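# Four arms sort stickered items into matching-color containers

## Task

Put every item into the container whose color matches the color of the sticker on that item.

## Robot and tools

SETUP. Four identical i2rt Big YAM arms (arm1, arm2, arm3, arm4) share one workspace. Each has six revolute joints, a two-finger gripper and a wrist camera (arm1_cam_wrist to arm4_cam_wrist). Four fixed room cameras are also available: cam_room_a1, cam_room_a2, cam_room_b1, cam_room_b2. The arms do not coordinate, so one stalling does not pause the rest. A loose object may occasionally get a brief shove from outside.

FRAMES. Everything is in one scene frame, in metres, origin on the floor, +z up. Quaternions are written w, x, y, z. Base (foot) poses: arm1 (-0.644, +1.377, +0.914) q(+0.682, +0.007, +0.004, +0.731); arm2 (-0.655, -0.555, +0.928) q(+0.747, +0.002, +0.000, -0.665); arm3 (+0.651, -1.332, +0.868) q(+0.663, -0.004, -0.006, -0.748); arm4 (+0.648, +0.477, +0.879) q(+0.687, +0.001, +0.003, +0.727). Each foot faces along its local +x. The reported hand point lies between the finger pads, roughly 1 cm short of the tips. The fingers extend along the hand's +z and separate along its y. Reach is about 1.0 m from the joint1 axis. The printed hand position can be off, especially far out, and a hand often settles a centimetre or more from where it was sent.

JOINTS (absolute radians; tolerance for done in brackets): joint1_rad -2.879..2.879 (0.045), base yaw, positive counter-clockwise seen from above, 0 along the foot's +x. joint2_rad 0..3.141 (0.14), shoulder, 0 = upper arm pointing back, positive lifts it up then forward. joint3_rad 0..3.019 (0.09), elbow, 0 = folded, positive opens. joint4_rad -1.692..1.57 (0.055), hand pitch, positive tips fingers up. joint5_rad -1.57..1.57 (0.03), sideways swing, positive to the arm's right. joint6_rad -2.094..2.094 (0.035), roll, positive clockwise viewed from behind the hand. gripper_m 0..0.093 (0.003), fingertip gap in metres.

move. Keys: arm1..arm4 and cameras. An arm not included receives no fresh command but may keep pushing toward an earlier target. Each arm's object can contain: joints, a dictionary of absolute targets by joint name (radians, gripper_m in metres); min_time_s (0.1 to 8 s), the shortest duration for that arm's joint motions; target, a list of seven numbers [x, y, z, qw, qx, qy, qz], an absolute hand pose in the scene frame; speed (0.002 to 0.5 m/s, default 0.25), the top speed of the straight hand path, with rotation capped at twice that value in rad/s. speed needs target. When target is present, joints may hold only gripper_m. The hand path runs in a straight line starting at the current hand_target; all hand paths in one action finish at the same moment, paced by the slowest. Paths last 0.5 to 10 s and are cut off at 10 s; no action exceeds 15 s. Each control step limits the commanded pose to 100 mm and 20 degrees from the measured hand, then solves damped IK, favouring position. Paths ignore obstacles and other arms, and the hand can lag, wander or overshoot speed near full stretch. Joint-space moves can swing wide because joints run at different rates. Unknown keys make a call invalid; out-of-range values get it refused, and a refusal cancels the rest of that reply's move, wait and finished_scene calls. cameras: list of names or ["all"]; [] for none; omitted means none, except for an empty move, which returns full state, all images and the scene number.

RESULTS. A "pictures" line gives the image order; images may be slightly older than the state. The "move" line reports each moved arm as done or its worst status. joint_status and hand_status words: done; off_target (stopped short, possibly still pushing); time_out (each joint keeps a nearby target and pushes on; send reported positions to relax it); not_followed (a safety check withheld the command; it may retry until new targets are sent). "joint command not followed" and "pose unreachable" flag withheld joint or hand commands; a gripper command still runs. on_its_own lists unrequested motion, where "held at" is the target, not the reading. Arms marked "as last shown" were not commanded and show "not commanded". hand_target is the hand pose at the held joint targets. Joint velocities are in joint order (rad/s, gripper m/s); "within noise" means still. Joint torques follow joint order without the gripper, include gravity, carry per-arm offsets, and values 3 and 4 wrap at ±28 N m. A MOTOR HOT line warns of heating; an OVER-TEMPERATURE FAULT drops the arm for 30 to 60 s or more, after which affected keys say limit_stop_at_motor_heat and must be resent.

GRIPPER. Closed on nothing it reads 0.000 to 0.003. Gripping a rigid part hard, it reads up to 0.005 below the part's width, or on some units up to 0.002 above. For a firm hold, command about 0.005 under the contact reading, deeper for soft, small or round items. To release, command far above the reading. Grip force is roughly 50 to 64 N per pad.

OTHER TOOLS. wait: seconds 0 to 10, optional cameras; holds current commands. zoom_image: camera plus region [x0, y0, x1, y1] in pixels from the top-left, at most 504 by 504, only for a camera in the latest images. read_manual: section "licences" returns URDF licence texts. finished_scene: scene = current scene number; irreversible; after ending scene 1, make no further calls in that reply.

AVOID. Knocking items off the work area or to the floor, dropping or releasing moving items, slamming into fixed or heavy things, arms pressing on each other (including closing a gripper on another arm's fingers; the clearance check does not stop fingers, housings or wrist cameras meeting), and long hard pushes or stretched holds that overheat motors. The scene keeps running while you think, with arms holding their last command.

Each tool is called after "Call:" as name(argument=value, ...), one argument or row to a line, values as JSON.

## Session

Call:
move(
)

Scene clock: 0.00 s.
Joint torques (N m): no reading
Motor temperatures (°C): arm1=[22 24 25 23 21 21 21] | arm2=[24 24 24 22 22 20 23] | arm3=[24 24 23 24 24 23 23] | arm4=[23 21 22 22 25 21 24]
Heat: arm1: hottest joint3_rad 25 °C; arm2: hottest joint1_rad 24 °C; arm3: hottest joint1_rad 24 °C; arm4: hottest joint5_rad 25 °C.
Joint velocities: within noise
arm1.joint_positions: joint1_rad=-0.126 joint2_rad=+0.650 joint3_rad=+1.429 joint4_rad=-1.488 joint5_rad=-0.026 joint6_rad=-0.127 gripper_m=+0.09396
arm1.joint_status: not commanded
arm1.hand: x=-0.6270 y=+1.5972 z=+1.4351 quat_wxyz=(-0.310, +0.665, -0.618, -0.282) (m; scene frame)
arm1.hand_target: x=-0.6269 y=+1.5953 z=+1.4482 quat_wxyz=(-0.321, +0.661, -0.613, -0.291) (m; scene frame)
arm1.hand_status: not commanded
arm2.joint_positions: joint1_rad=-0.045 joint2_rad=+0.645 joint3_rad=+1.565 joint4_rad=-1.137 joint5_rad=+0.166 joint6_rad=-0.774 gripper_m=+0.09396
arm2.joint_status: not commanded
arm2.hand: x=-0.6689 y=-0.7907 z=+1.5906 quat_wxyz=(-0.204, -0.325, -0.709, +0.592) (m; scene frame)
arm2.hand_target: x=-0.6692 y=-0.7857 z=+1.5994 quat_wxyz=(-0.208, -0.323, -0.702, +0.599) (m; scene frame)
arm2.hand_status: not commanded
arm3.joint_positions: joint1_rad=+0.075 joint2_rad=+0.603 joint3_rad=+1.391 joint4_rad=-1.324 joint5_rad=-0.185 joint6_rad=-0.597 gripper_m=+0.09396
arm3.joint_status: not commanded
arm3.hand: x=+0.6714 y=-1.5539 z=+1.4174 quat_wxyz=(-0.295, -0.381, -0.775, +0.409) (m; scene frame)
arm3.hand_target: x=+0.6715 y=-1.5515 z=+1.4286 quat_wxyz=(-0.300, -0.376, -0.770, +0.420) (m; scene frame)
arm3.hand_status: not commanded
arm4.joint_positions: joint1_rad=+0.109 joint2_rad=+0.632 joint3_rad=+1.440 joint4_rad=-1.502 joint5_rad=+0.178 joint6_rad=-0.775 gripper_m=+0.09396
arm4.joint_status: not commanded
arm4.hand: x=+0.6469 y=+0.6902 z=+1.4068 quat_wxyz=(-0.410, +0.846, -0.316, -0.125) (m; scene frame)
arm4.hand_target: x=+0.6473 y=+0.6879 z=+1.4162 quat_wxyz=(-0.419, +0.841, -0.316, -0.131) (m; scene frame)
arm4.hand_status: not commanded
pictures: arm1_cam_wrist, arm2_cam_wrist, arm3_cam_wrist, arm4_cam_wrist, cam_room_a1, cam_room_a2, cam_room_b1, cam_room_b2
Images, in order (width x height): arm1_cam_wrist 672x504, arm2_cam_wrist 672x504, arm3_cam_wrist 672x504, arm4_cam_wrist 672x504, cam_room_a1 672x504, cam_room_a2 672x504, cam_room_b1 672x504, cam_room_b2 672x504.

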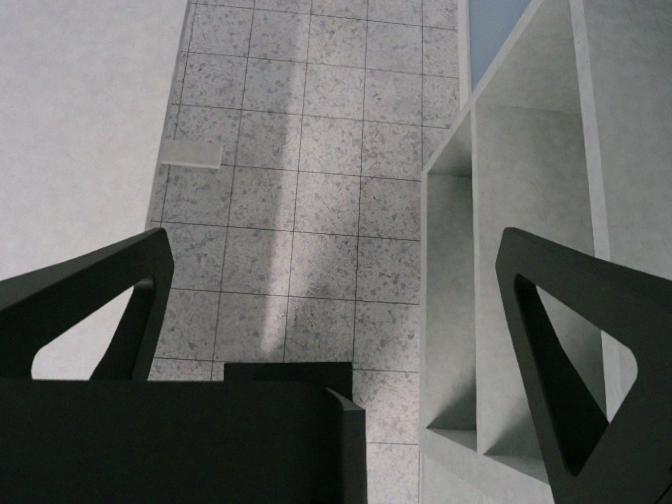

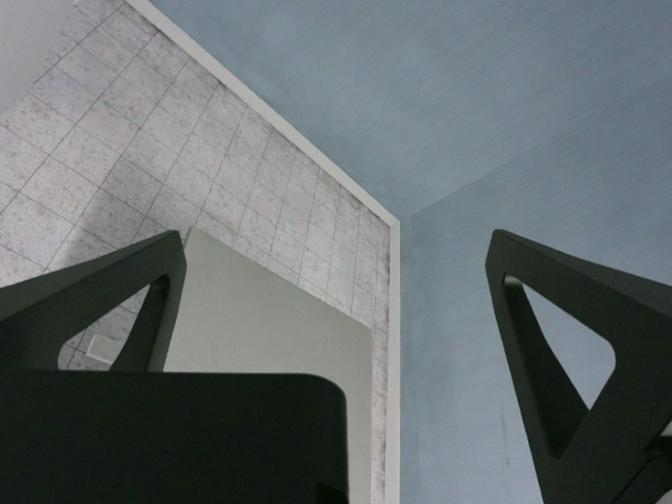

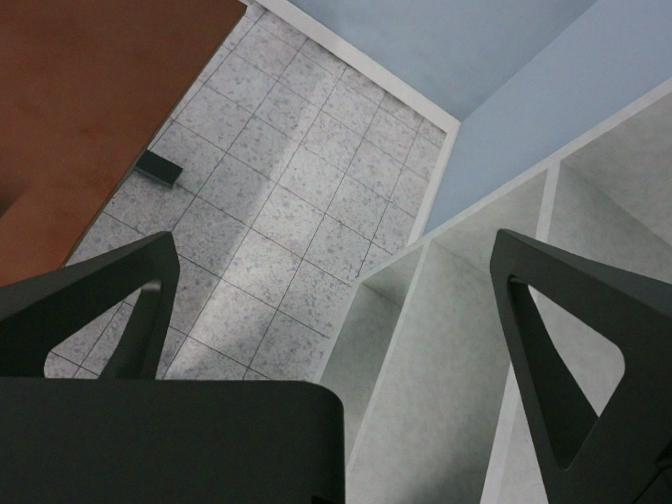

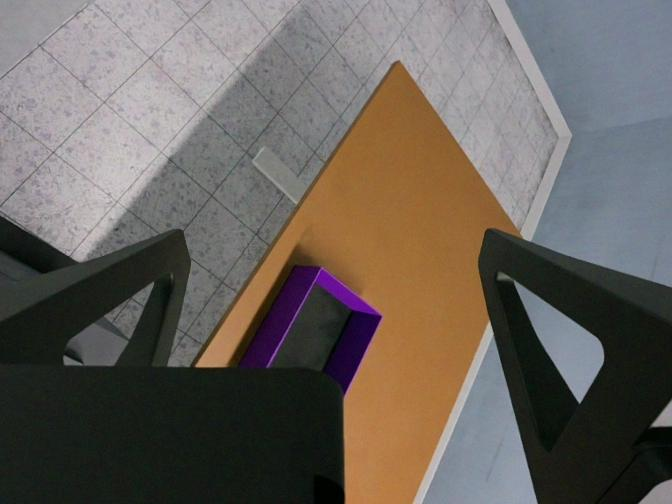

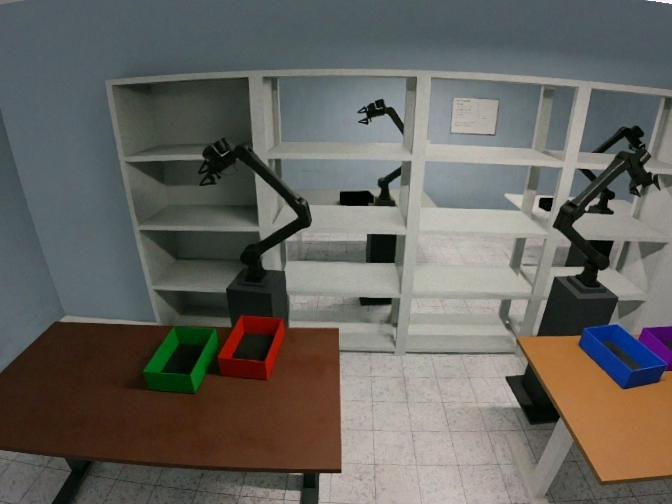

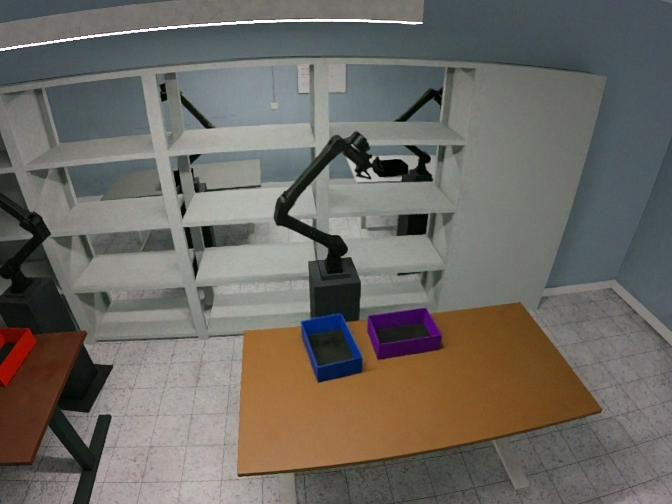

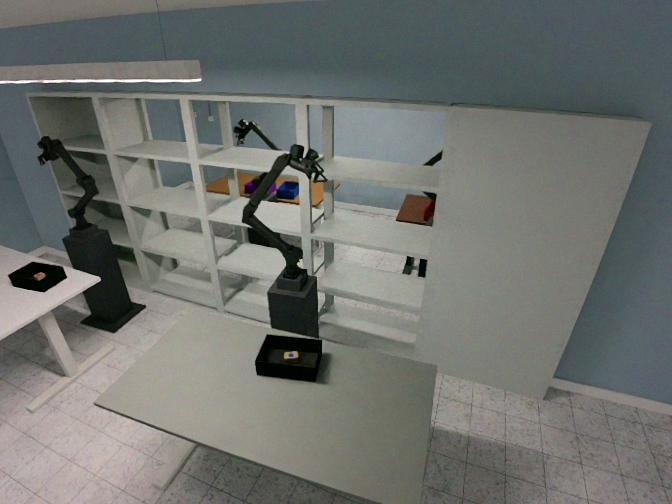

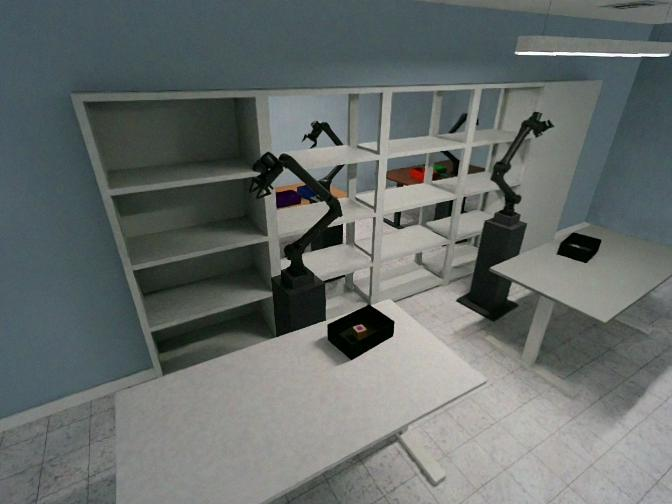

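Call:
zoom_image(
  camera="cam_room_b1",
  region=[240, 320, 340, 395],
)

Call:
zoom_image(
  camera="cam_room_b2",
  region=[310, 290, 410, 365],
)

Call:
zoom_image(
  camera="cam_room_b1",
  region=[0, 250, 100, 325],
)

Call:
zoom_image(
  camera="cam_room_b1",
  region=[150, 80, 500, 340],
)

Call:
zoom_image(
  camera="cam_room_b2",
  region=[230, 60, 580, 330],
)

Call:
zoom_image(
  camera="cam_room_a1",
  region=[100, 60, 460, 400],
)

Call:
zoom_image(
  camera="cam_room_a2",
  region=[150, 60, 480, 400],
)

Scaled by 5.040.

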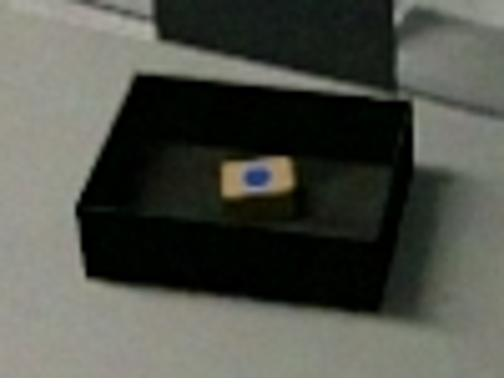

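Scaled by 5.040.

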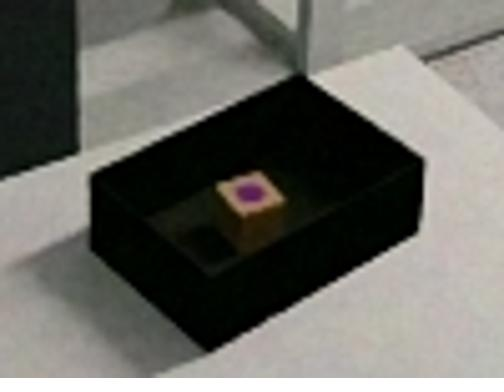

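Scaled by 5.040.

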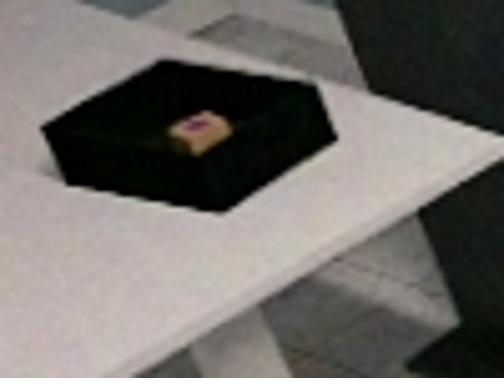

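Scaled by 1.440.

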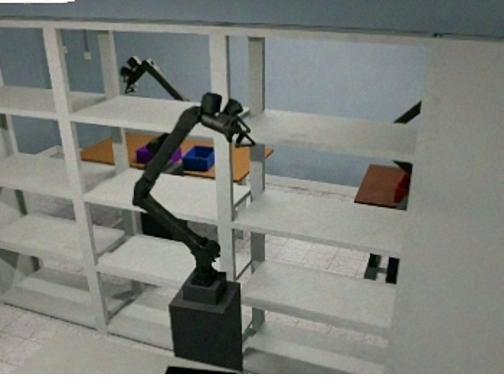

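Scaled by 1.440.

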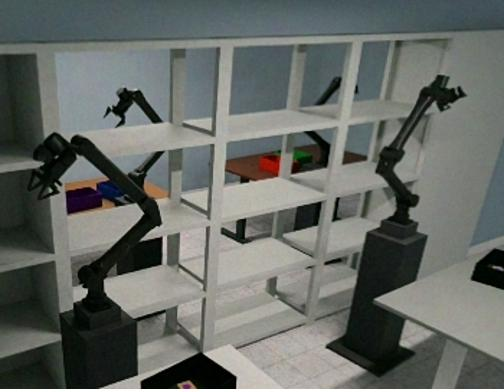

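Scaled by 1.400.

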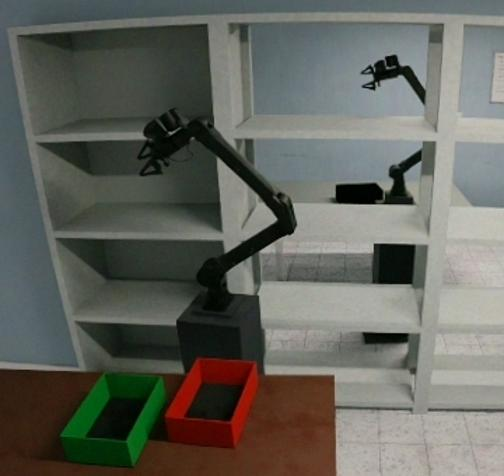

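Scaled by 1.482.

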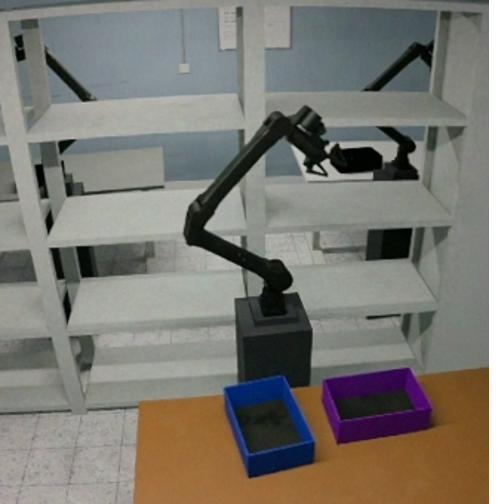

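Call:
move(
  arm1={"joints": {"joint1_rad": 1.57, "joint2_rad": 0.65, "joint3_rad": 1.43, "joint4_rad": -1.6, "joint5_rad": 0, "joint6_rad": 0}, "min_time_s": 3},
  arm2={"joints": {"joint1_rad": -1.57, "joint2_rad": 0.65, "joint3_rad": 1.43, "joint4_rad": -1.6, "joint5_rad": 0, "joint6_rad": 0}, "min_time_s": 3},
  arm3={"joints": {"joint1_rad": 1.57, "joint2_rad": 0.65, "joint3_rad": 1.43, "joint4_rad": -1.6, "joint5_rad": 0, "joint6_rad": 0}, "min_time_s": 3},
  arm4={"joints": {"joint1_rad": -1.57, "joint2_rad": 0.65, "joint3_rad": 1.43, "joint4_rad": -1.6, "joint5_rad": 0, "joint6_rad": 0}, "min_time_s": 3},
  cameras=["all"],
)

Scene clock: 61.37 s.
Joint torques (N m): arm1=[-1.03 3.55 8.57 1.16 0.07 0.12] | arm2=[0.26 1.14 8.12 1.62 -0.17 0.22] | arm3=[2.02 2.37 10.76 1.02 0.14 0.05] | arm4=[0.38 2.67 6.65 0.7 -0.02 0.21]
Motor temperatures (°C): arm1=[22 24 31 23 21 21 21] | arm2=[24 24 28 23 22 20 23] | arm3=[24 24 28 24 24 23 23] | arm4=[23 22 26 22 25 21 24]
Heat: arm1: hottest joint3_rad 31 °C; arm2: hottest joint3_rad 28 °C; arm3: hottest joint3_rad 28 °C; arm4: hottest joint3_rad 26 °C.
move: arm1 done; arm2 done; arm3 done; arm4 done
Joint velocities: within noise
arm1.joint_positions: joint1_rad=+1.563 joint2_rad=+0.650 joint3_rad=+1.429 joint4_rad=-1.589 joint5_rad=-0.002 joint6_rad=-0.008 gripper_m=+0.09397
arm1.joint_status: all done
arm1.hand: x=-0.8396 y=+1.3637 z=+1.4196 quat_wxyz=(+0.009, +0.925, +0.033, -0.378) (m; scene frame)
arm1.hand_target: x=-0.8376 y=+1.3627 z=+1.4181 quat_wxyz=(+0.011, +0.927, +0.032, -0.374) (m; scene frame)
arm1.hand_status: not commanded
arm2.joint_positions: joint1_rad=-1.565 joint2_rad=+0.645 joint3_rad=+1.444 joint4_rad=-1.586 joint5_rad=+0.003 joint6_rad=-0.015 gripper_m=+0.09396
arm2.joint_status: all done
arm2.hand: x=-0.8564 y=-0.5805 z=+1.4380 quat_wxyz=(-0.018, -0.923, -0.063, +0.380) (m; scene frame)
arm2.hand_target: x=-0.8569 y=-0.5801 z=+1.4287 quat_wxyz=(-0.020, -0.929, -0.055, +0.365) (m; scene frame)
arm2.hand_status: not commanded
arm3.joint_positions: joint1_rad=+1.560 joint2_rad=+0.641 joint3_rad=+1.391 joint4_rad=-1.594 joint5_rad=-0.003 joint6_rad=-0.008 gripper_m=+0.09396
arm3.joint_status: all done
arm3.hand: x=+0.8519 y=-1.3516 z=+1.3545 quat_wxyz=(-0.356, -0.055, -0.933, +0.030) (m; scene frame)
arm3.hand_target: x=+0.8510 y=-1.3497 z=+1.3691 quat_wxyz=(-0.367, -0.054, -0.928, +0.029) (m; scene frame)
arm3.hand_status: not commanded
arm4.joint_positions: joint1_rad=-1.565 joint2_rad=+0.639 joint3_rad=+1.435 joint4_rad=-1.588 joint5_rad=+0.004 joint6_rad=-0.014 gripper_m=+0.09397
arm4.joint_status: all done
arm4.hand: x=+0.8495 y=+0.4904 z=+1.3857 quat_wxyz=(-0.378, +0.035, -0.925, -0.006) (m; scene frame)
arm4.hand_target: x=+0.8522 y=+0.4902 z=+1.3791 quat_wxyz=(-0.364, +0.027, -0.931, -0.009) (m; scene frame)
arm4.hand_status: not commanded
pictures: arm1_cam_wrist, arm2_cam_wrist, arm3_cam_wrist, arm4_cam_wrist, cam_room_a1, cam_room_a2, cam_room_b1, cam_room_b2
Images, in order (width x height): arm1_cam_wrist 672x504, arm2_cam_wrist 672x504, arm3_cam_wrist 672x504, arm4_cam_wrist 672x504, cam_room_a1 672x504, cam_room_a2 672x504, cam_room_b1 672x504, cam_room_b2 672x504.

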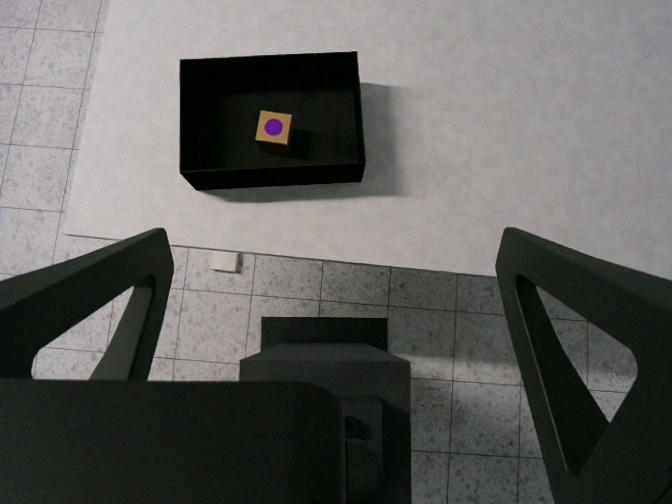

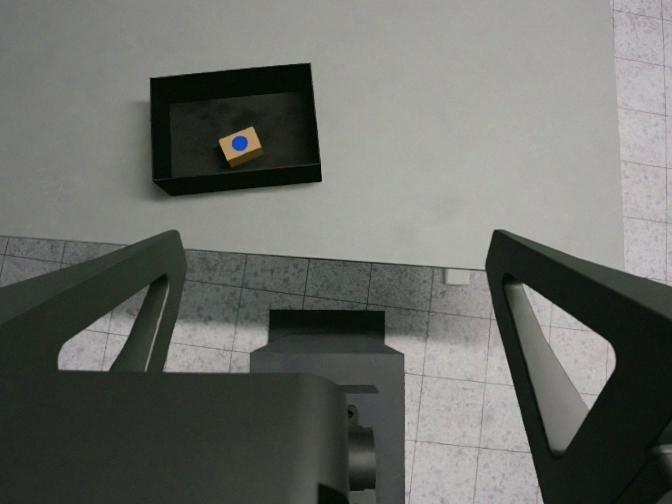

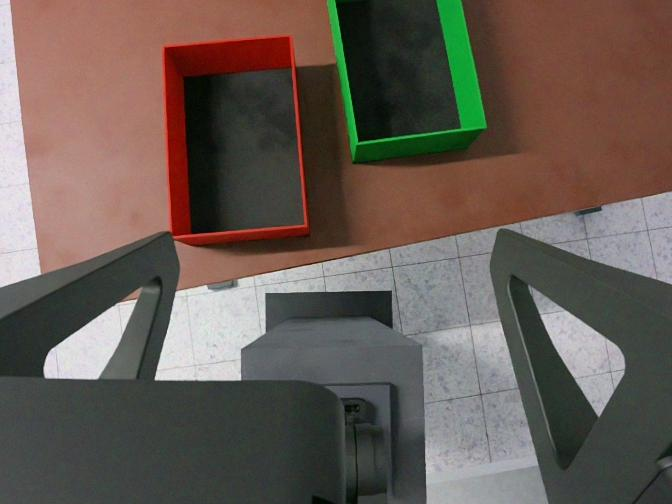

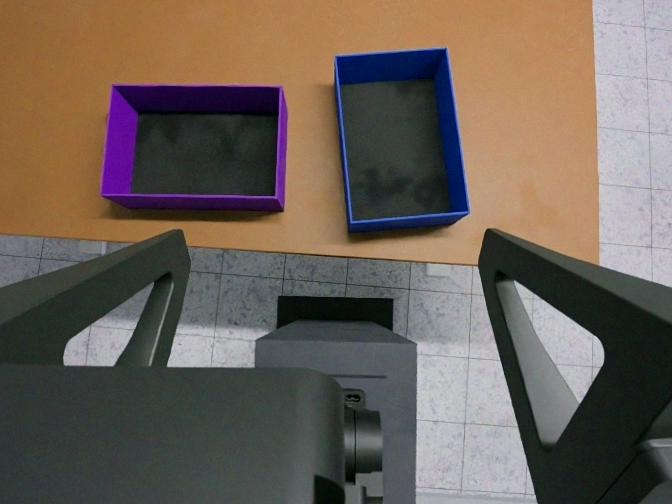

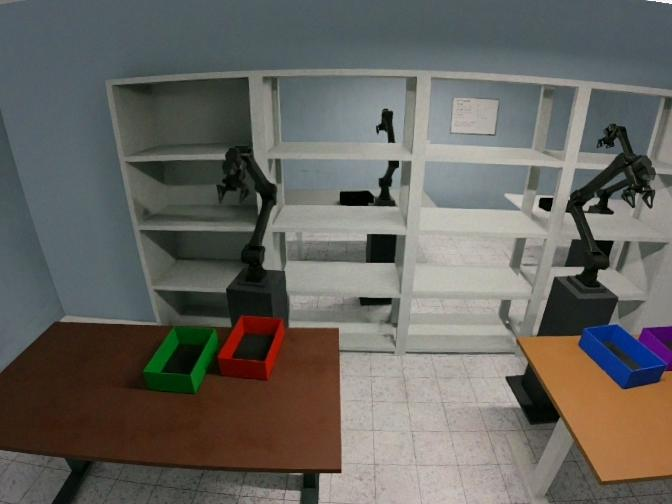

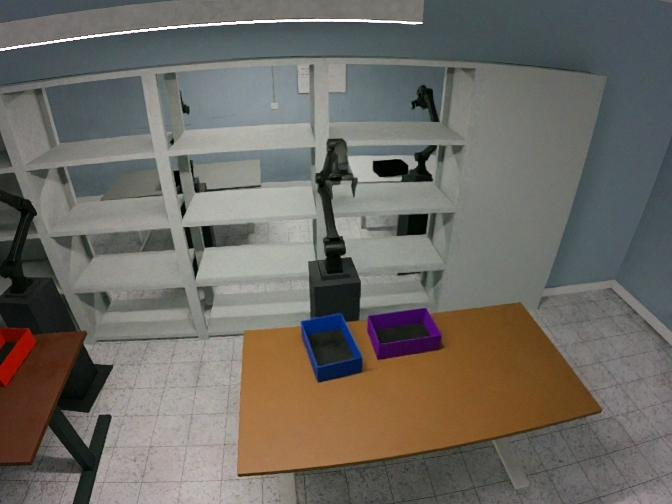

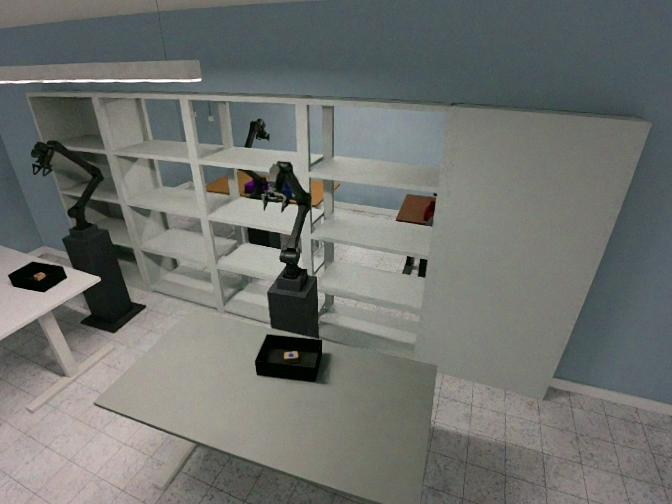

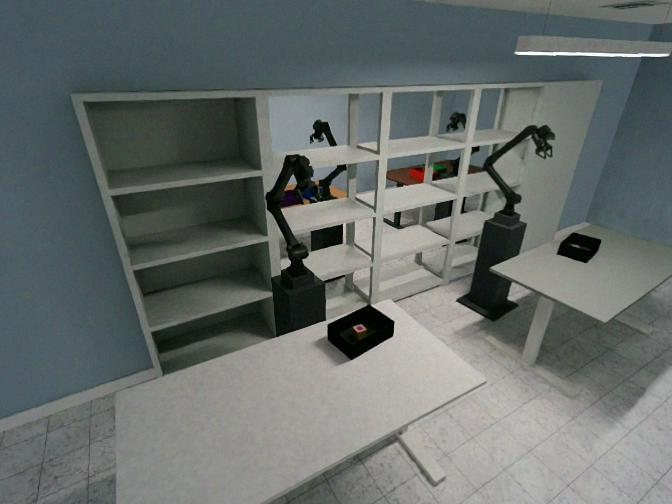

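Call:
move(
  arm1={"target": [-1.10, 1.28, 1.20, 0, 1, 0, 0]},
  arm2={"target": [-1.10, -0.70, 1.20, 0, 1, 0, 0]},
  cameras=["arm1_cam_wrist", "arm2_cam_wrist", "cam_room_b1", "cam_room_b2"],
)

Scene clock: 97.10 s.
Joint torques (N m): arm1=[-0.62 -12.57 15.56 -0.08 -0.03 0.12] | arm2=[1.49 -15.03 15.71 0.1 -0.14 0.21] | arm3=[2.08 2.37 10.73 1.01 0.15 0.03] | arm4=[0.62 2.78 6.57 0.8 -0.06 0.19]
Motor temperatures (°C): arm1=[22 24 31 23 21 21 21] | arm2=[24 24 29 22 22 20 23] | arm3=[24 24 30 24 24 23 23] | arm4=[23 22 27 22 25 21 24]
Heat: arm1: hottest joint3_rad 31 °C; arm2: hottest joint3_rad 29 °C; arm3: hottest joint3_rad 30 °C; arm4: hottest joint3_rad 27 °C.
move: arm1 off_target; arm2 off_target
Joint velocities: within noise
arm1.joint_positions: joint1_rad=+1.697 joint2_rad=+1.587 joint3_rad=+1.562 joint4_rad=-1.620 joint5_rad=-0.005 joint6_rad=+0.197 gripper_m=+0.09397
arm1.joint_status: not commanded
arm1.hand: x=-1.0902 y=+1.2875 z=+1.1718 quat_wxyz=(-0.006, +1.000, -0.001, +0.029) (m; scene frame)
arm1.hand_target: x=-1.0985 y=+1.2803 z=+1.1997 quat_wxyz=(+0.000, +1.000, +0.000, +0.000) (m; scene frame)
arm1.hand_status: off_target (0.031 m and 3.4 deg from the pose sent, 0.351 m and 44.7 deg at the start)
arm2.joint_positions: joint1_rad=-1.384 joint2_rad=+1.547 joint3_rad=+1.525 joint4_rad=-1.583 joint5_rad=+0.000 joint6_rad=+0.298 gripper_m=+0.09396
arm2.joint_status: not commanded
arm2.hand: x=-1.0890 y=-0.6914 z=+1.1811 quat_wxyz=(+0.007, -1.000, -0.003, -0.017) (m; scene frame)
arm2.hand_target: x=-1.0991 y=-0.6996 z=+1.1998 quat_wxyz=(+0.000, -1.000, +0.000, +0.000) (m; scene frame)
arm2.hand_status: off_target (0.023 m and 2.2 deg from the pose sent, 0.361 m and 45.4 deg at the start)
arm3, arm4: as last shown
pictures: arm1_cam_wrist, arm2_cam_wrist, cam_room_b1, cam_room_b2
Images, in order (width x height): arm1_cam_wrist 672x504, arm2_cam_wrist 672x504, cam_room_b1 672x504, cam_room_b2 672x504.

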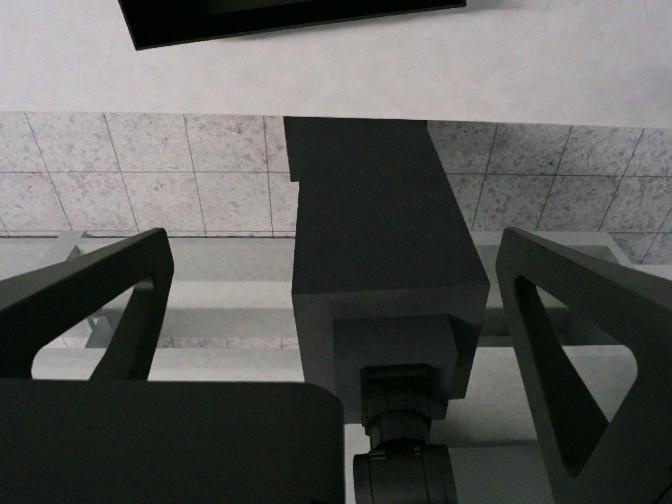

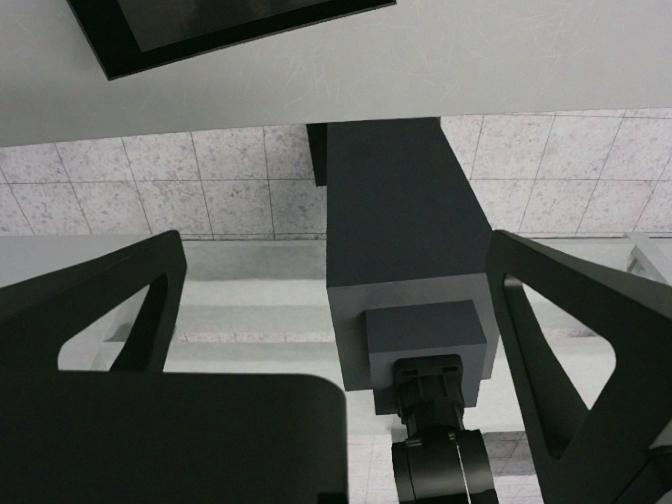

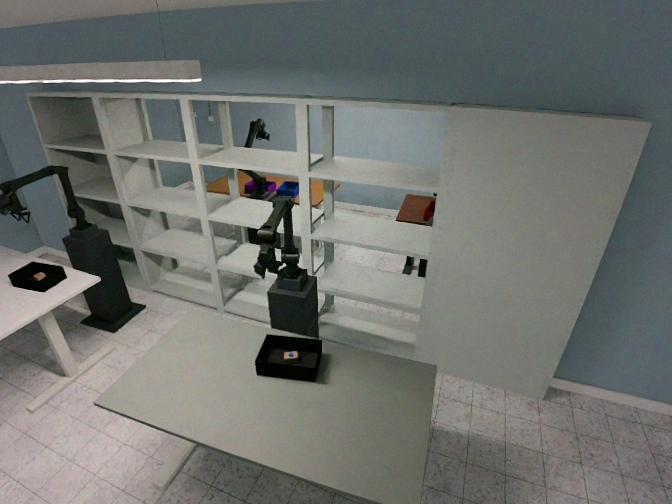

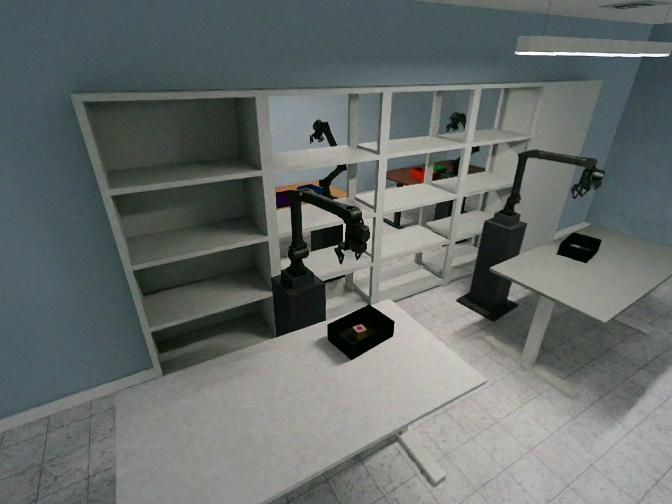

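Call:
move(
  arm1={"target": [-0.95, 1.28, 1.20, 0.0, 0.924, 0, -0.383]},
  arm2={"target": [-0.95, -0.73, 1.20, 0, 0.924, 0, -0.383]},
  cameras=["arm1_cam_wrist", "arm2_cam_wrist"],
)

Call:
move(
  arm1={"target": [-1.0, 1.25, 1.05, 0.0, 0.924, 0, -0.383]},
  arm2={"target": [-1.0, -0.76, 1.05, 0, 0.924, 0, -0.383]},
  cameras=["arm1_cam_wrist", "arm2_cam_wrist"],
)

Scene clock: 115.50 s.
Joint torques (N m): arm1=[-1.26 0.38 11.7 2.13 0.27 0.16] | arm2=[0.91 -5.42 10.76 2.58 0.54 0.21] | arm3=[1.9 2.43 10.71 1.05 0.13 0.03] | arm4=[0.67 2.9 6.65 0.7 -0.05 0.19]
Motor temperatures (°C): arm1=[22 25 32 23 21 21 21] | arm2=[24 25 30 22 22 20 23] | arm3=[24 24 30 24 24 23 23] | arm4=[23 22 27 22 24 21 24]
Heat: arm1: hottest joint3_rad 32 °C; arm2: hottest joint3_rad 30 °C; arm3: hottest joint3_rad 30 °C; arm4: hottest joint3_rad 27 °C.
move: arm1 done; arm2 done
Joint velocities: within noise
arm1.joint_positions: joint1_rad=+1.966 joint2_rad=+0.722 joint3_rad=+0.800 joint4_rad=-0.957 joint5_rad=+0.318 joint6_rad=+0.345 gripper_m=+0.09397
arm1.joint_status: not commanded
arm1.hand: x=-0.9465 y=+1.2842 z=+1.1956 quat_wxyz=(-0.007, +0.928, +0.002, -0.374) (m; scene frame)
arm1.hand_target: x=-0.9499 y=+1.2800 z=+1.2001 quat_wxyz=(+0.000, +0.924, +0.000, -0.383) (m; scene frame)
arm1.hand_status: done (0.007 m and 1.4 deg from the pose sent, 0.143 m and 48.4 deg at the start)
arm2.joint_positions: joint1_rad=-0.896 joint2_rad=+0.841 joint3_rad=+0.850 joint4_rad=-0.970 joint5_rad=+0.525 joint6_rad=+0.610 gripper_m=+0.09396
arm2.joint_status: not commanded
arm2.hand: x=-0.9502 y=-0.7298 z=+1.2044 quat_wxyz=(+0.004, -0.925, -0.007, +0.380) (m; scene frame)
arm2.hand_target: x=-0.9499 y=-0.7300 z=+1.2000 quat_wxyz=(+0.000, -0.924, +0.000, +0.383) (m; scene frame)
arm2.hand_status: done (0.004 m and 1.0 deg from the pose sent, 0.145 m and 47.0 deg at the start)
arm3, arm4: as last shown
pictures: arm1_cam_wrist, arm2_cam_wrist
Images, in order (width x height): arm1_cam_wrist 672x504, arm2_cam_wrist 672x504.

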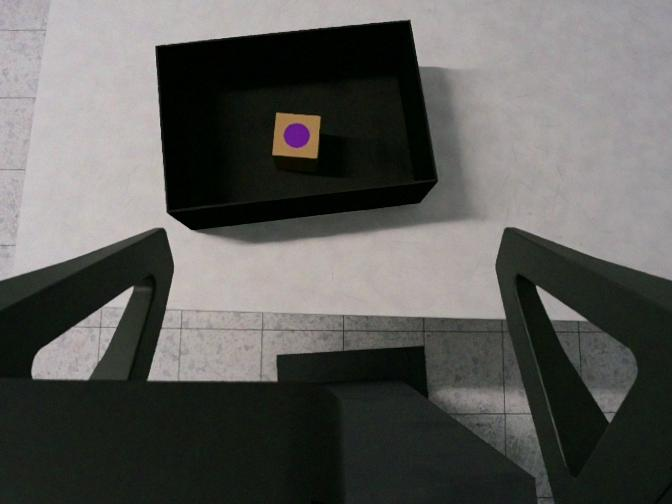

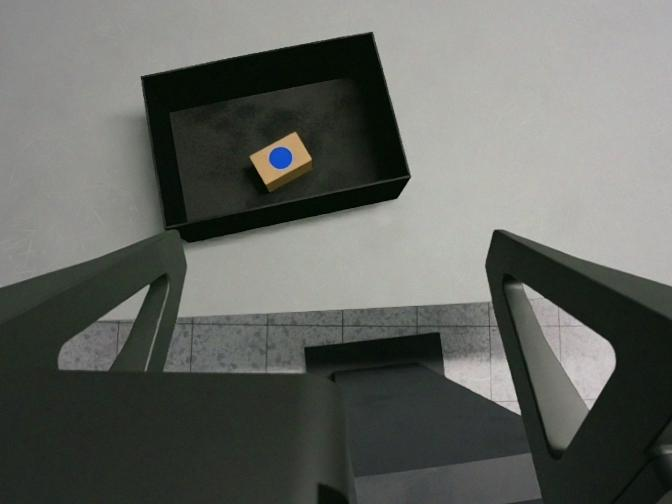

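Scene clock: 116.83 s.
Joint torques (N m): arm1=[-1.38 -2.78 11.02 2.06 0.27 0.12] | arm2=[-0.21 -7.94 9.88 2.62 0.25 -0.07] | arm3=[1.9 2.49 10.73 1.03 0.13 0.03] | arm4=[0.38 3.37 6.74 0.79 -0.04 0.18]
Motor temperatures (°C): arm1=[22 25 32 23 21 21 21] | arm2=[24 25 30 22 22 20 23] | arm3=[24 24 30 24 24 23 23] | arm4=[23 22 27 22 24 21 24]
Heat: arm1: hottest joint3_rad 32 °C; arm2: hottest joint3_rad 30 °C; arm3: hottest joint3_rad 30 °C; arm4: hottest joint3_rad 27 °C.
move: arm1 off_target; arm2 done
Joint velocities: within noise
arm1.joint_positions: joint1_rad=+1.984 joint2_rad=+1.025 joint3_rad=+0.532 joint4_rad=-0.402 joint5_rad=+0.331 joint6_rad=+0.361 gripper_m=+0.09397
arm1.joint_status: not commanded
arm1.hand: x=-0.9951 y=+1.2565 z=+1.0416 quat_wxyz=(-0.009, +0.929, +0.002, -0.369) (m; scene frame)
arm1.hand_target: x=-0.9997 y=+1.2501 z=+1.0501 quat_wxyz=(+0.000, +0.924, +0.000, -0.383) (m; scene frame)
arm1.hand_status: off_target (0.012 m and 2.0 deg from the pose sent, 0.159 m and 1.4 deg at the start)
arm2.joint_positions: joint1_rad=-0.932 joint2_rad=+1.149 joint3_rad=+0.616 joint4_rad=-0.404 joint5_rad=+0.504 joint6_rad=+0.594 gripper_m=+0.09396
arm2.joint_status: not commanded
arm2.hand: x=-0.9984 y=-0.7629 z=+1.0540 quat_wxyz=(-0.002, -0.924, +0.002, +0.383) (m; scene frame)
arm2.hand_target: x=-0.9999 y=-0.7599 z=+1.0500 quat_wxyz=(+0.000, -0.924, +0.000, +0.383) (m; scene frame)
arm2.hand_status: done (0.005 m and 0.4 deg from the pose sent, 0.165 m and 1.0 deg at the start)
arm3, arm4: as last shown
pictures: arm1_cam_wrist, arm2_cam_wrist
Images, in order (width x height): arm1_cam_wrist 672x504, arm2_cam_wrist 672x504.

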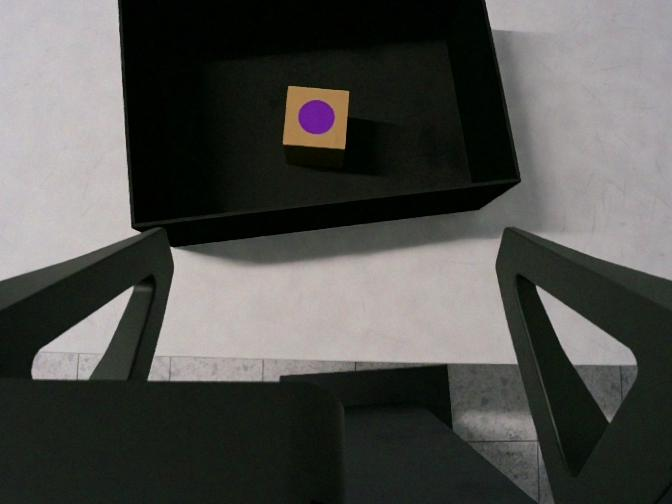

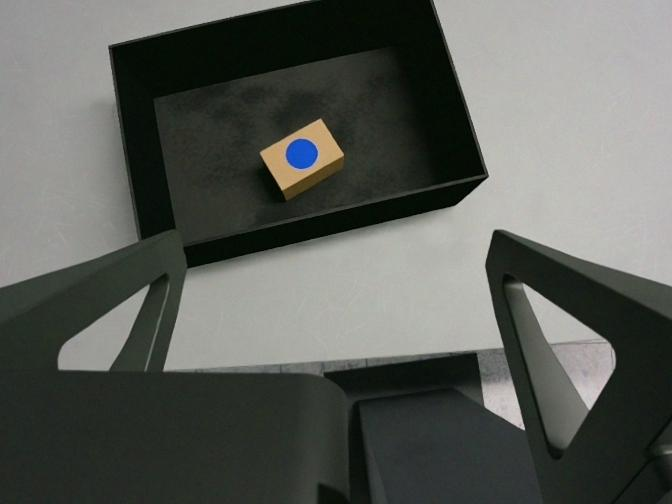

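Call:
move(
  arm1={"target": [-1.142, 1.243, 0.93, 0.0, 0.999, -0.0436, 0]},
  arm2={"target": [-1.122, -0.791, 0.93, 0, 0.870, -0.492, 0]},
  cameras=["arm1_cam_wrist", "arm2_cam_wrist", "cam_room_b1", "cam_room_b2"],
)

Scene clock: 172.53 s.
Joint torques (N m): arm1=[-3.14 -13.27 13.01 0.03 -0.05 -0.06] | arm2=[0.38 -16.21 12.96 0.08 -0.06 0.21] | arm3=[2.14 2.43 10.7 1.03 0.15 0.02] | arm4=[0.32 2.37 6.71 0.7 -0.06 0.18]
Motor temperatures (°C): arm1=[22 24 33 23 22 21 21] | arm2=[24 25 30 22 22 20 23] | arm3=[24 24 31 24 24 23 23] | arm4=[23 22 27 22 24 21 24]
Heat: arm1: hottest joint3_rad 33 °C; arm2: hottest joint3_rad 30 °C; arm3: hottest joint3_rad 31 °C; arm4: hottest joint3_rad 27 °C.
move: arm1 off_target; arm2 off_target
Joint velocities: within noise
arm1.joint_positions: joint1_rad=+1.773 joint2_rad=+1.873 joint3_rad=+1.239 joint4_rad=-0.980 joint5_rad=-0.005 joint6_rad=+0.357 gripper_m=+0.09397
arm1.joint_status: not commanded
arm1.hand: x=-1.1216 y=+1.2442 z=+0.9189 quat_wxyz=(-0.006, +0.999, -0.043, +0.014) (m; scene frame)
arm1.hand_target: x=-1.1414 y=+1.2433 z=+0.9305 quat_wxyz=(+0.000, +0.999, -0.044, -0.001) (m; scene frame)
arm1.hand_status: off_target (0.023 m and 1.7 deg from the pose sent, 0.185 m and 43.7 deg at the start)
arm2.joint_positions: joint1_rad=-1.215 joint2_rad=+1.866 joint3_rad=+1.244 joint4_rad=-0.953 joint5_rad=+0.001 joint6_rad=+1.482 gripper_m=+0.09396
arm2.joint_status: not commanded
arm2.hand: x=-1.1061 y=-0.7850 z=+0.9290 quat_wxyz=(+0.004, -0.875, +0.484, -0.001) (m; scene frame)
arm2.hand_target: x=-1.1215 y=-0.7908 z=+0.9302 quat_wxyz=(-0.001, -0.870, +0.492, +0.000) (m; scene frame)
arm2.hand_status: off_target (0.017 m and 1.2 deg from the pose sent, 0.177 m and 72.7 deg at the start)
arm3, arm4: as last shown
pictures: arm1_cam_wrist, arm2_cam_wrist, cam_room_b1, cam_room_b2
Images, in order (width x height): arm1_cam_wrist 672x504, arm2_cam_wrist 672x504, cam_room_b1 672x504, cam_room_b2 672x504.

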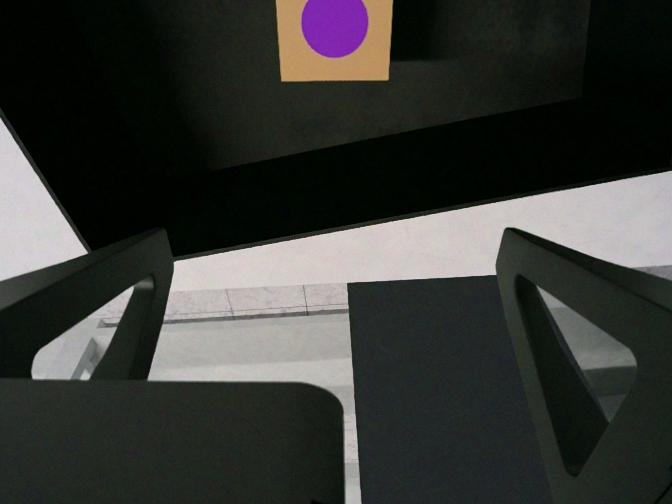

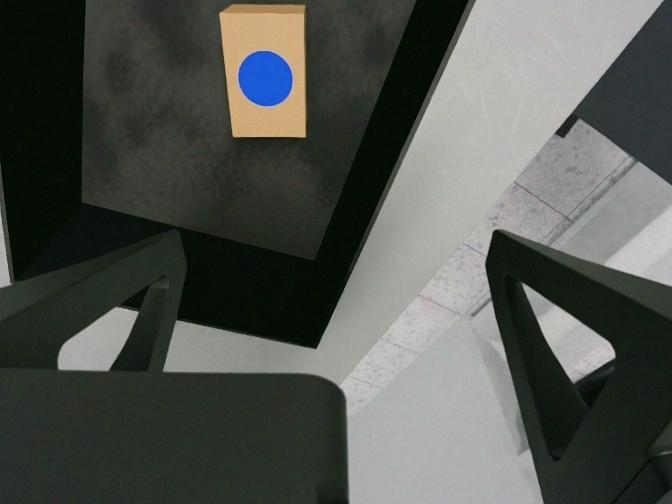

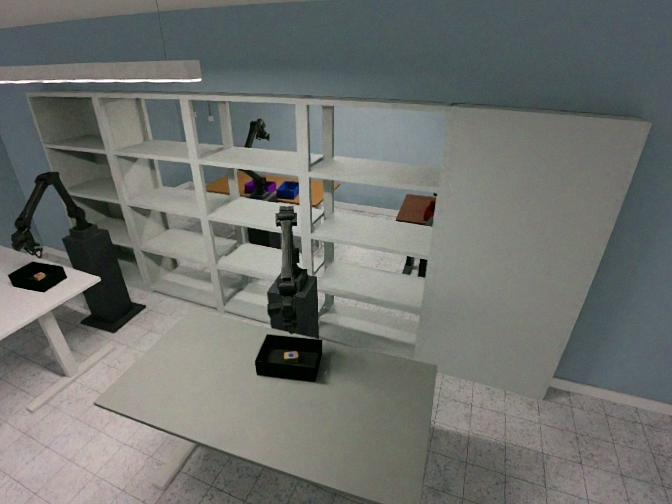

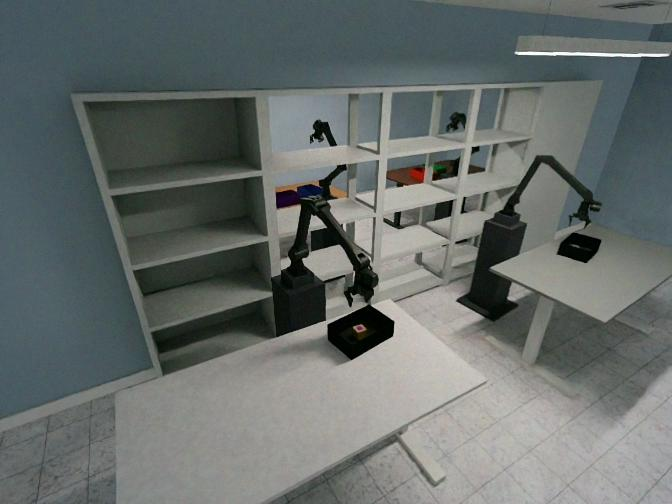

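Call:
move(
  arm1={"target": [-1.167, 1.248, 0.87, 0.0, 0.999, -0.0436, 0]},
  arm2={"target": [-1.153, -0.806, 0.86, 0, 0.870, -0.492, 0], "joints": {"gripper_m": 0.072}},
  cameras=["arm1_cam_wrist", "arm2_cam_wrist"],
)

Scene clock: 192.20 s.
Joint torques (N m): arm1=[-3.19 -15.21 11.82 0.83 -0.02 -0.07] | arm2=[0.26 -19.72 11.67 0.95 -0.03 0.2] | arm3=[2.08 2.49 10.7 1.02 0.14 0.02] | arm4=[0.44 3.02 6.68 0.77 -0.03 0.19]
Motor temperatures (°C): arm1=[22 25 35 23 21 21 21] | arm2=[24 25 30 22 22 20 23] | arm3=[24 24 32 24 24 23 23] | arm4=[23 22 27 22 24 21 24]
Heat: arm1: hottest joint3_rad 35 °C; arm2: hottest joint3_rad 30 °C; arm3: hottest joint3_rad 32 °C; arm4: hottest joint3_rad 27 °C.
move: arm1 off_target; arm2 off_target
Joint velocities: within noise
arm1.joint_positions: joint1_rad=+1.751 joint2_rad=+2.026 joint3_rad=+1.279 joint4_rad=-0.902 joint5_rad=-0.005 joint6_rad=+0.337 gripper_m=+0.09397
arm1.joint_status: not commanded
arm1.hand: x=-1.1390 y=+1.2513 z=+0.8555 quat_wxyz=(-0.010, +0.999, -0.044, +0.030) (m; scene frame)
arm1.hand_target: x=-1.1658 y=+1.2484 z=+0.8708 quat_wxyz=(+0.000, +0.999, -0.044, +0.000) (m; scene frame)
arm1.hand_status: off_target (0.032 m and 3.7 deg from the pose sent, 0.067 m and 1.7 deg at the start)
arm2.joint_positions: joint1_rad=-1.215 joint2_rad=+2.062 joint3_rad=+1.331 joint4_rad=-0.875 joint5_rad=+0.001 joint6_rad=+1.483 gripper_m=+0.07211
arm2.joint_status: all done
arm2.hand: x=-1.1325 y=-0.7983 z=+0.8561 quat_wxyz=(+0.017, -0.875, +0.484, -0.009) (m; scene frame)
arm2.hand_target: x=-1.1524 y=-0.8056 z=+0.8606 quat_wxyz=(+0.000, -0.871, +0.492, +0.000) (m; scene frame)
arm2.hand_status: off_target (0.022 m and 2.4 deg from the pose sent, 0.086 m and 1.2 deg at the start)
arm3, arm4: as last shown
pictures: arm1_cam_wrist, arm2_cam_wrist
Images, in order (width x height): arm1_cam_wrist 672x504, arm2_cam_wrist 672x504.

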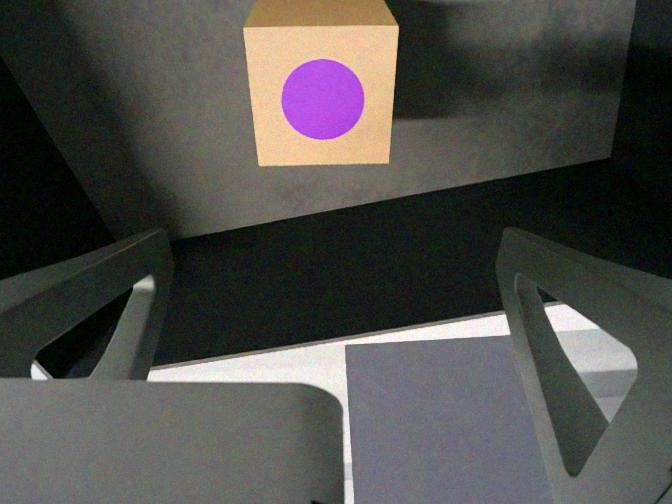

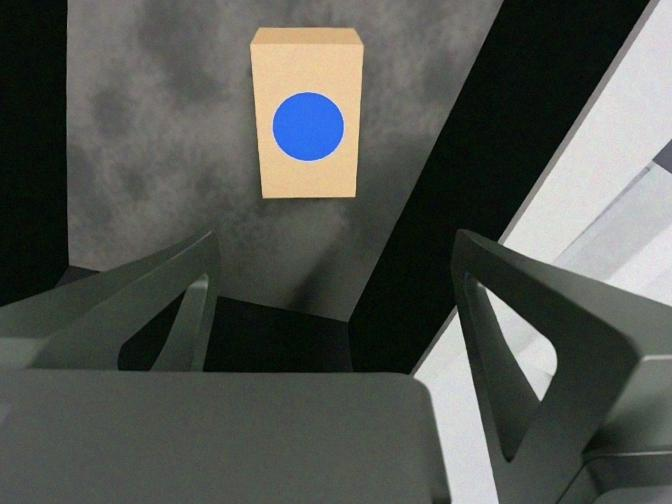

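Call:
move(
  arm1={"target": [-1.182, 1.246, 0.785, 0.0, 0.999, -0.0436, -0.025], "speed": 0.1},
  arm2={"target": [-1.165, -0.805, 0.775, 0.016, 0.870, -0.492, -0.008], "speed": 0.1},
  cameras=["arm1_cam_wrist", "arm2_cam_wrist"],
)

Scene clock: 216.70 s.
Joint torques (N m): arm1=[-2.2 -15.09 10.11 1.07 0.15 -0.02] | arm2=[0.03 -19.08 10.44 1.18 -0.05 0.08] | arm3=[2.02 2.37 10.78 1.03 0.14 0.03] | arm4=[0.62 2.61 6.8 0.64 -0.03 0.17]
Motor temperatures (°C): arm1=[22 26 33 23 21 21 21] | arm2=[24 26 33 22 22 20 23] | arm3=[24 24 32 24 24 23 23] | arm4=[23 22 27 22 24 21 24]
Heat: arm1: hottest joint3_rad 33 °C; arm2: hottest joint3_rad 33 °C; arm3: hottest joint3_rad 32 °C; arm4: hottest joint3_rad 27 °C.
move: arm1 off_target; arm2 off_target
Joint velocities: within noise
arm1.joint_positions: joint1_rad=+1.751 joint2_rad=+2.174 joint3_rad=+1.279 joint4_rad=-0.687 joint5_rad=+0.006 joint6_rad=+0.337 gripper_m=+0.09397
arm1.joint_status: not commanded
arm1.hand: x=-1.1586 y=+1.2487 z=+0.7798 quat_wxyz=(-0.006, +0.999, -0.044, -0.003) (m; scene frame)
arm1.hand_target: x=-1.1813 y=+1.2462 z=+0.7857 quat_wxyz=(+0.000, +0.999, -0.044, -0.025) (m; scene frame)
arm1.hand_status: off_target (0.024 m and 2.6 deg from the pose sent, 0.083 m and 6.4 deg at the start)
arm2.joint_positions: joint1_rad=-1.224 joint2_rad=+2.205 joint3_rad=+1.335 joint4_rad=-0.685 joint5_rad=-0.003 joint6_rad=+1.483 gripper_m=+0.07211
arm2.joint_status: not commanded
arm2.hand: x=-1.1476 y=-0.8014 z=+0.7816 quat_wxyz=(-0.006, -0.873, +0.488, +0.003) (m; scene frame)
arm2.hand_target: x=-1.1644 y=-0.8045 z=+0.7755 quat_wxyz=(-0.016, -0.870, +0.492, +0.008) (m; scene frame)
arm2.hand_status: off_target (0.019 m and 1.5 deg from the pose sent, 0.088 m and 4.4 deg at the start)
arm3, arm4: as last shown
pictures: arm1_cam_wrist, arm2_cam_wrist
Images, in order (width x height): arm1_cam_wrist 672x504, arm2_cam_wrist 672x504.

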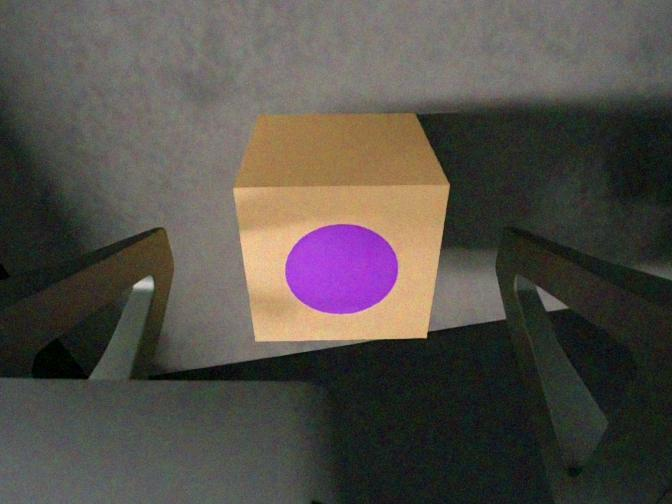

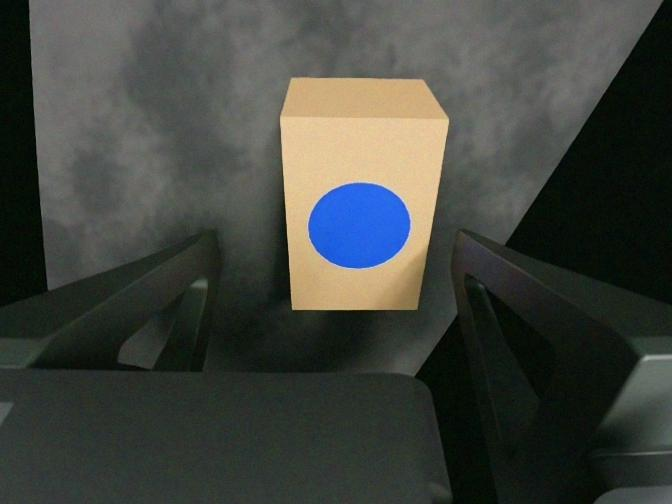

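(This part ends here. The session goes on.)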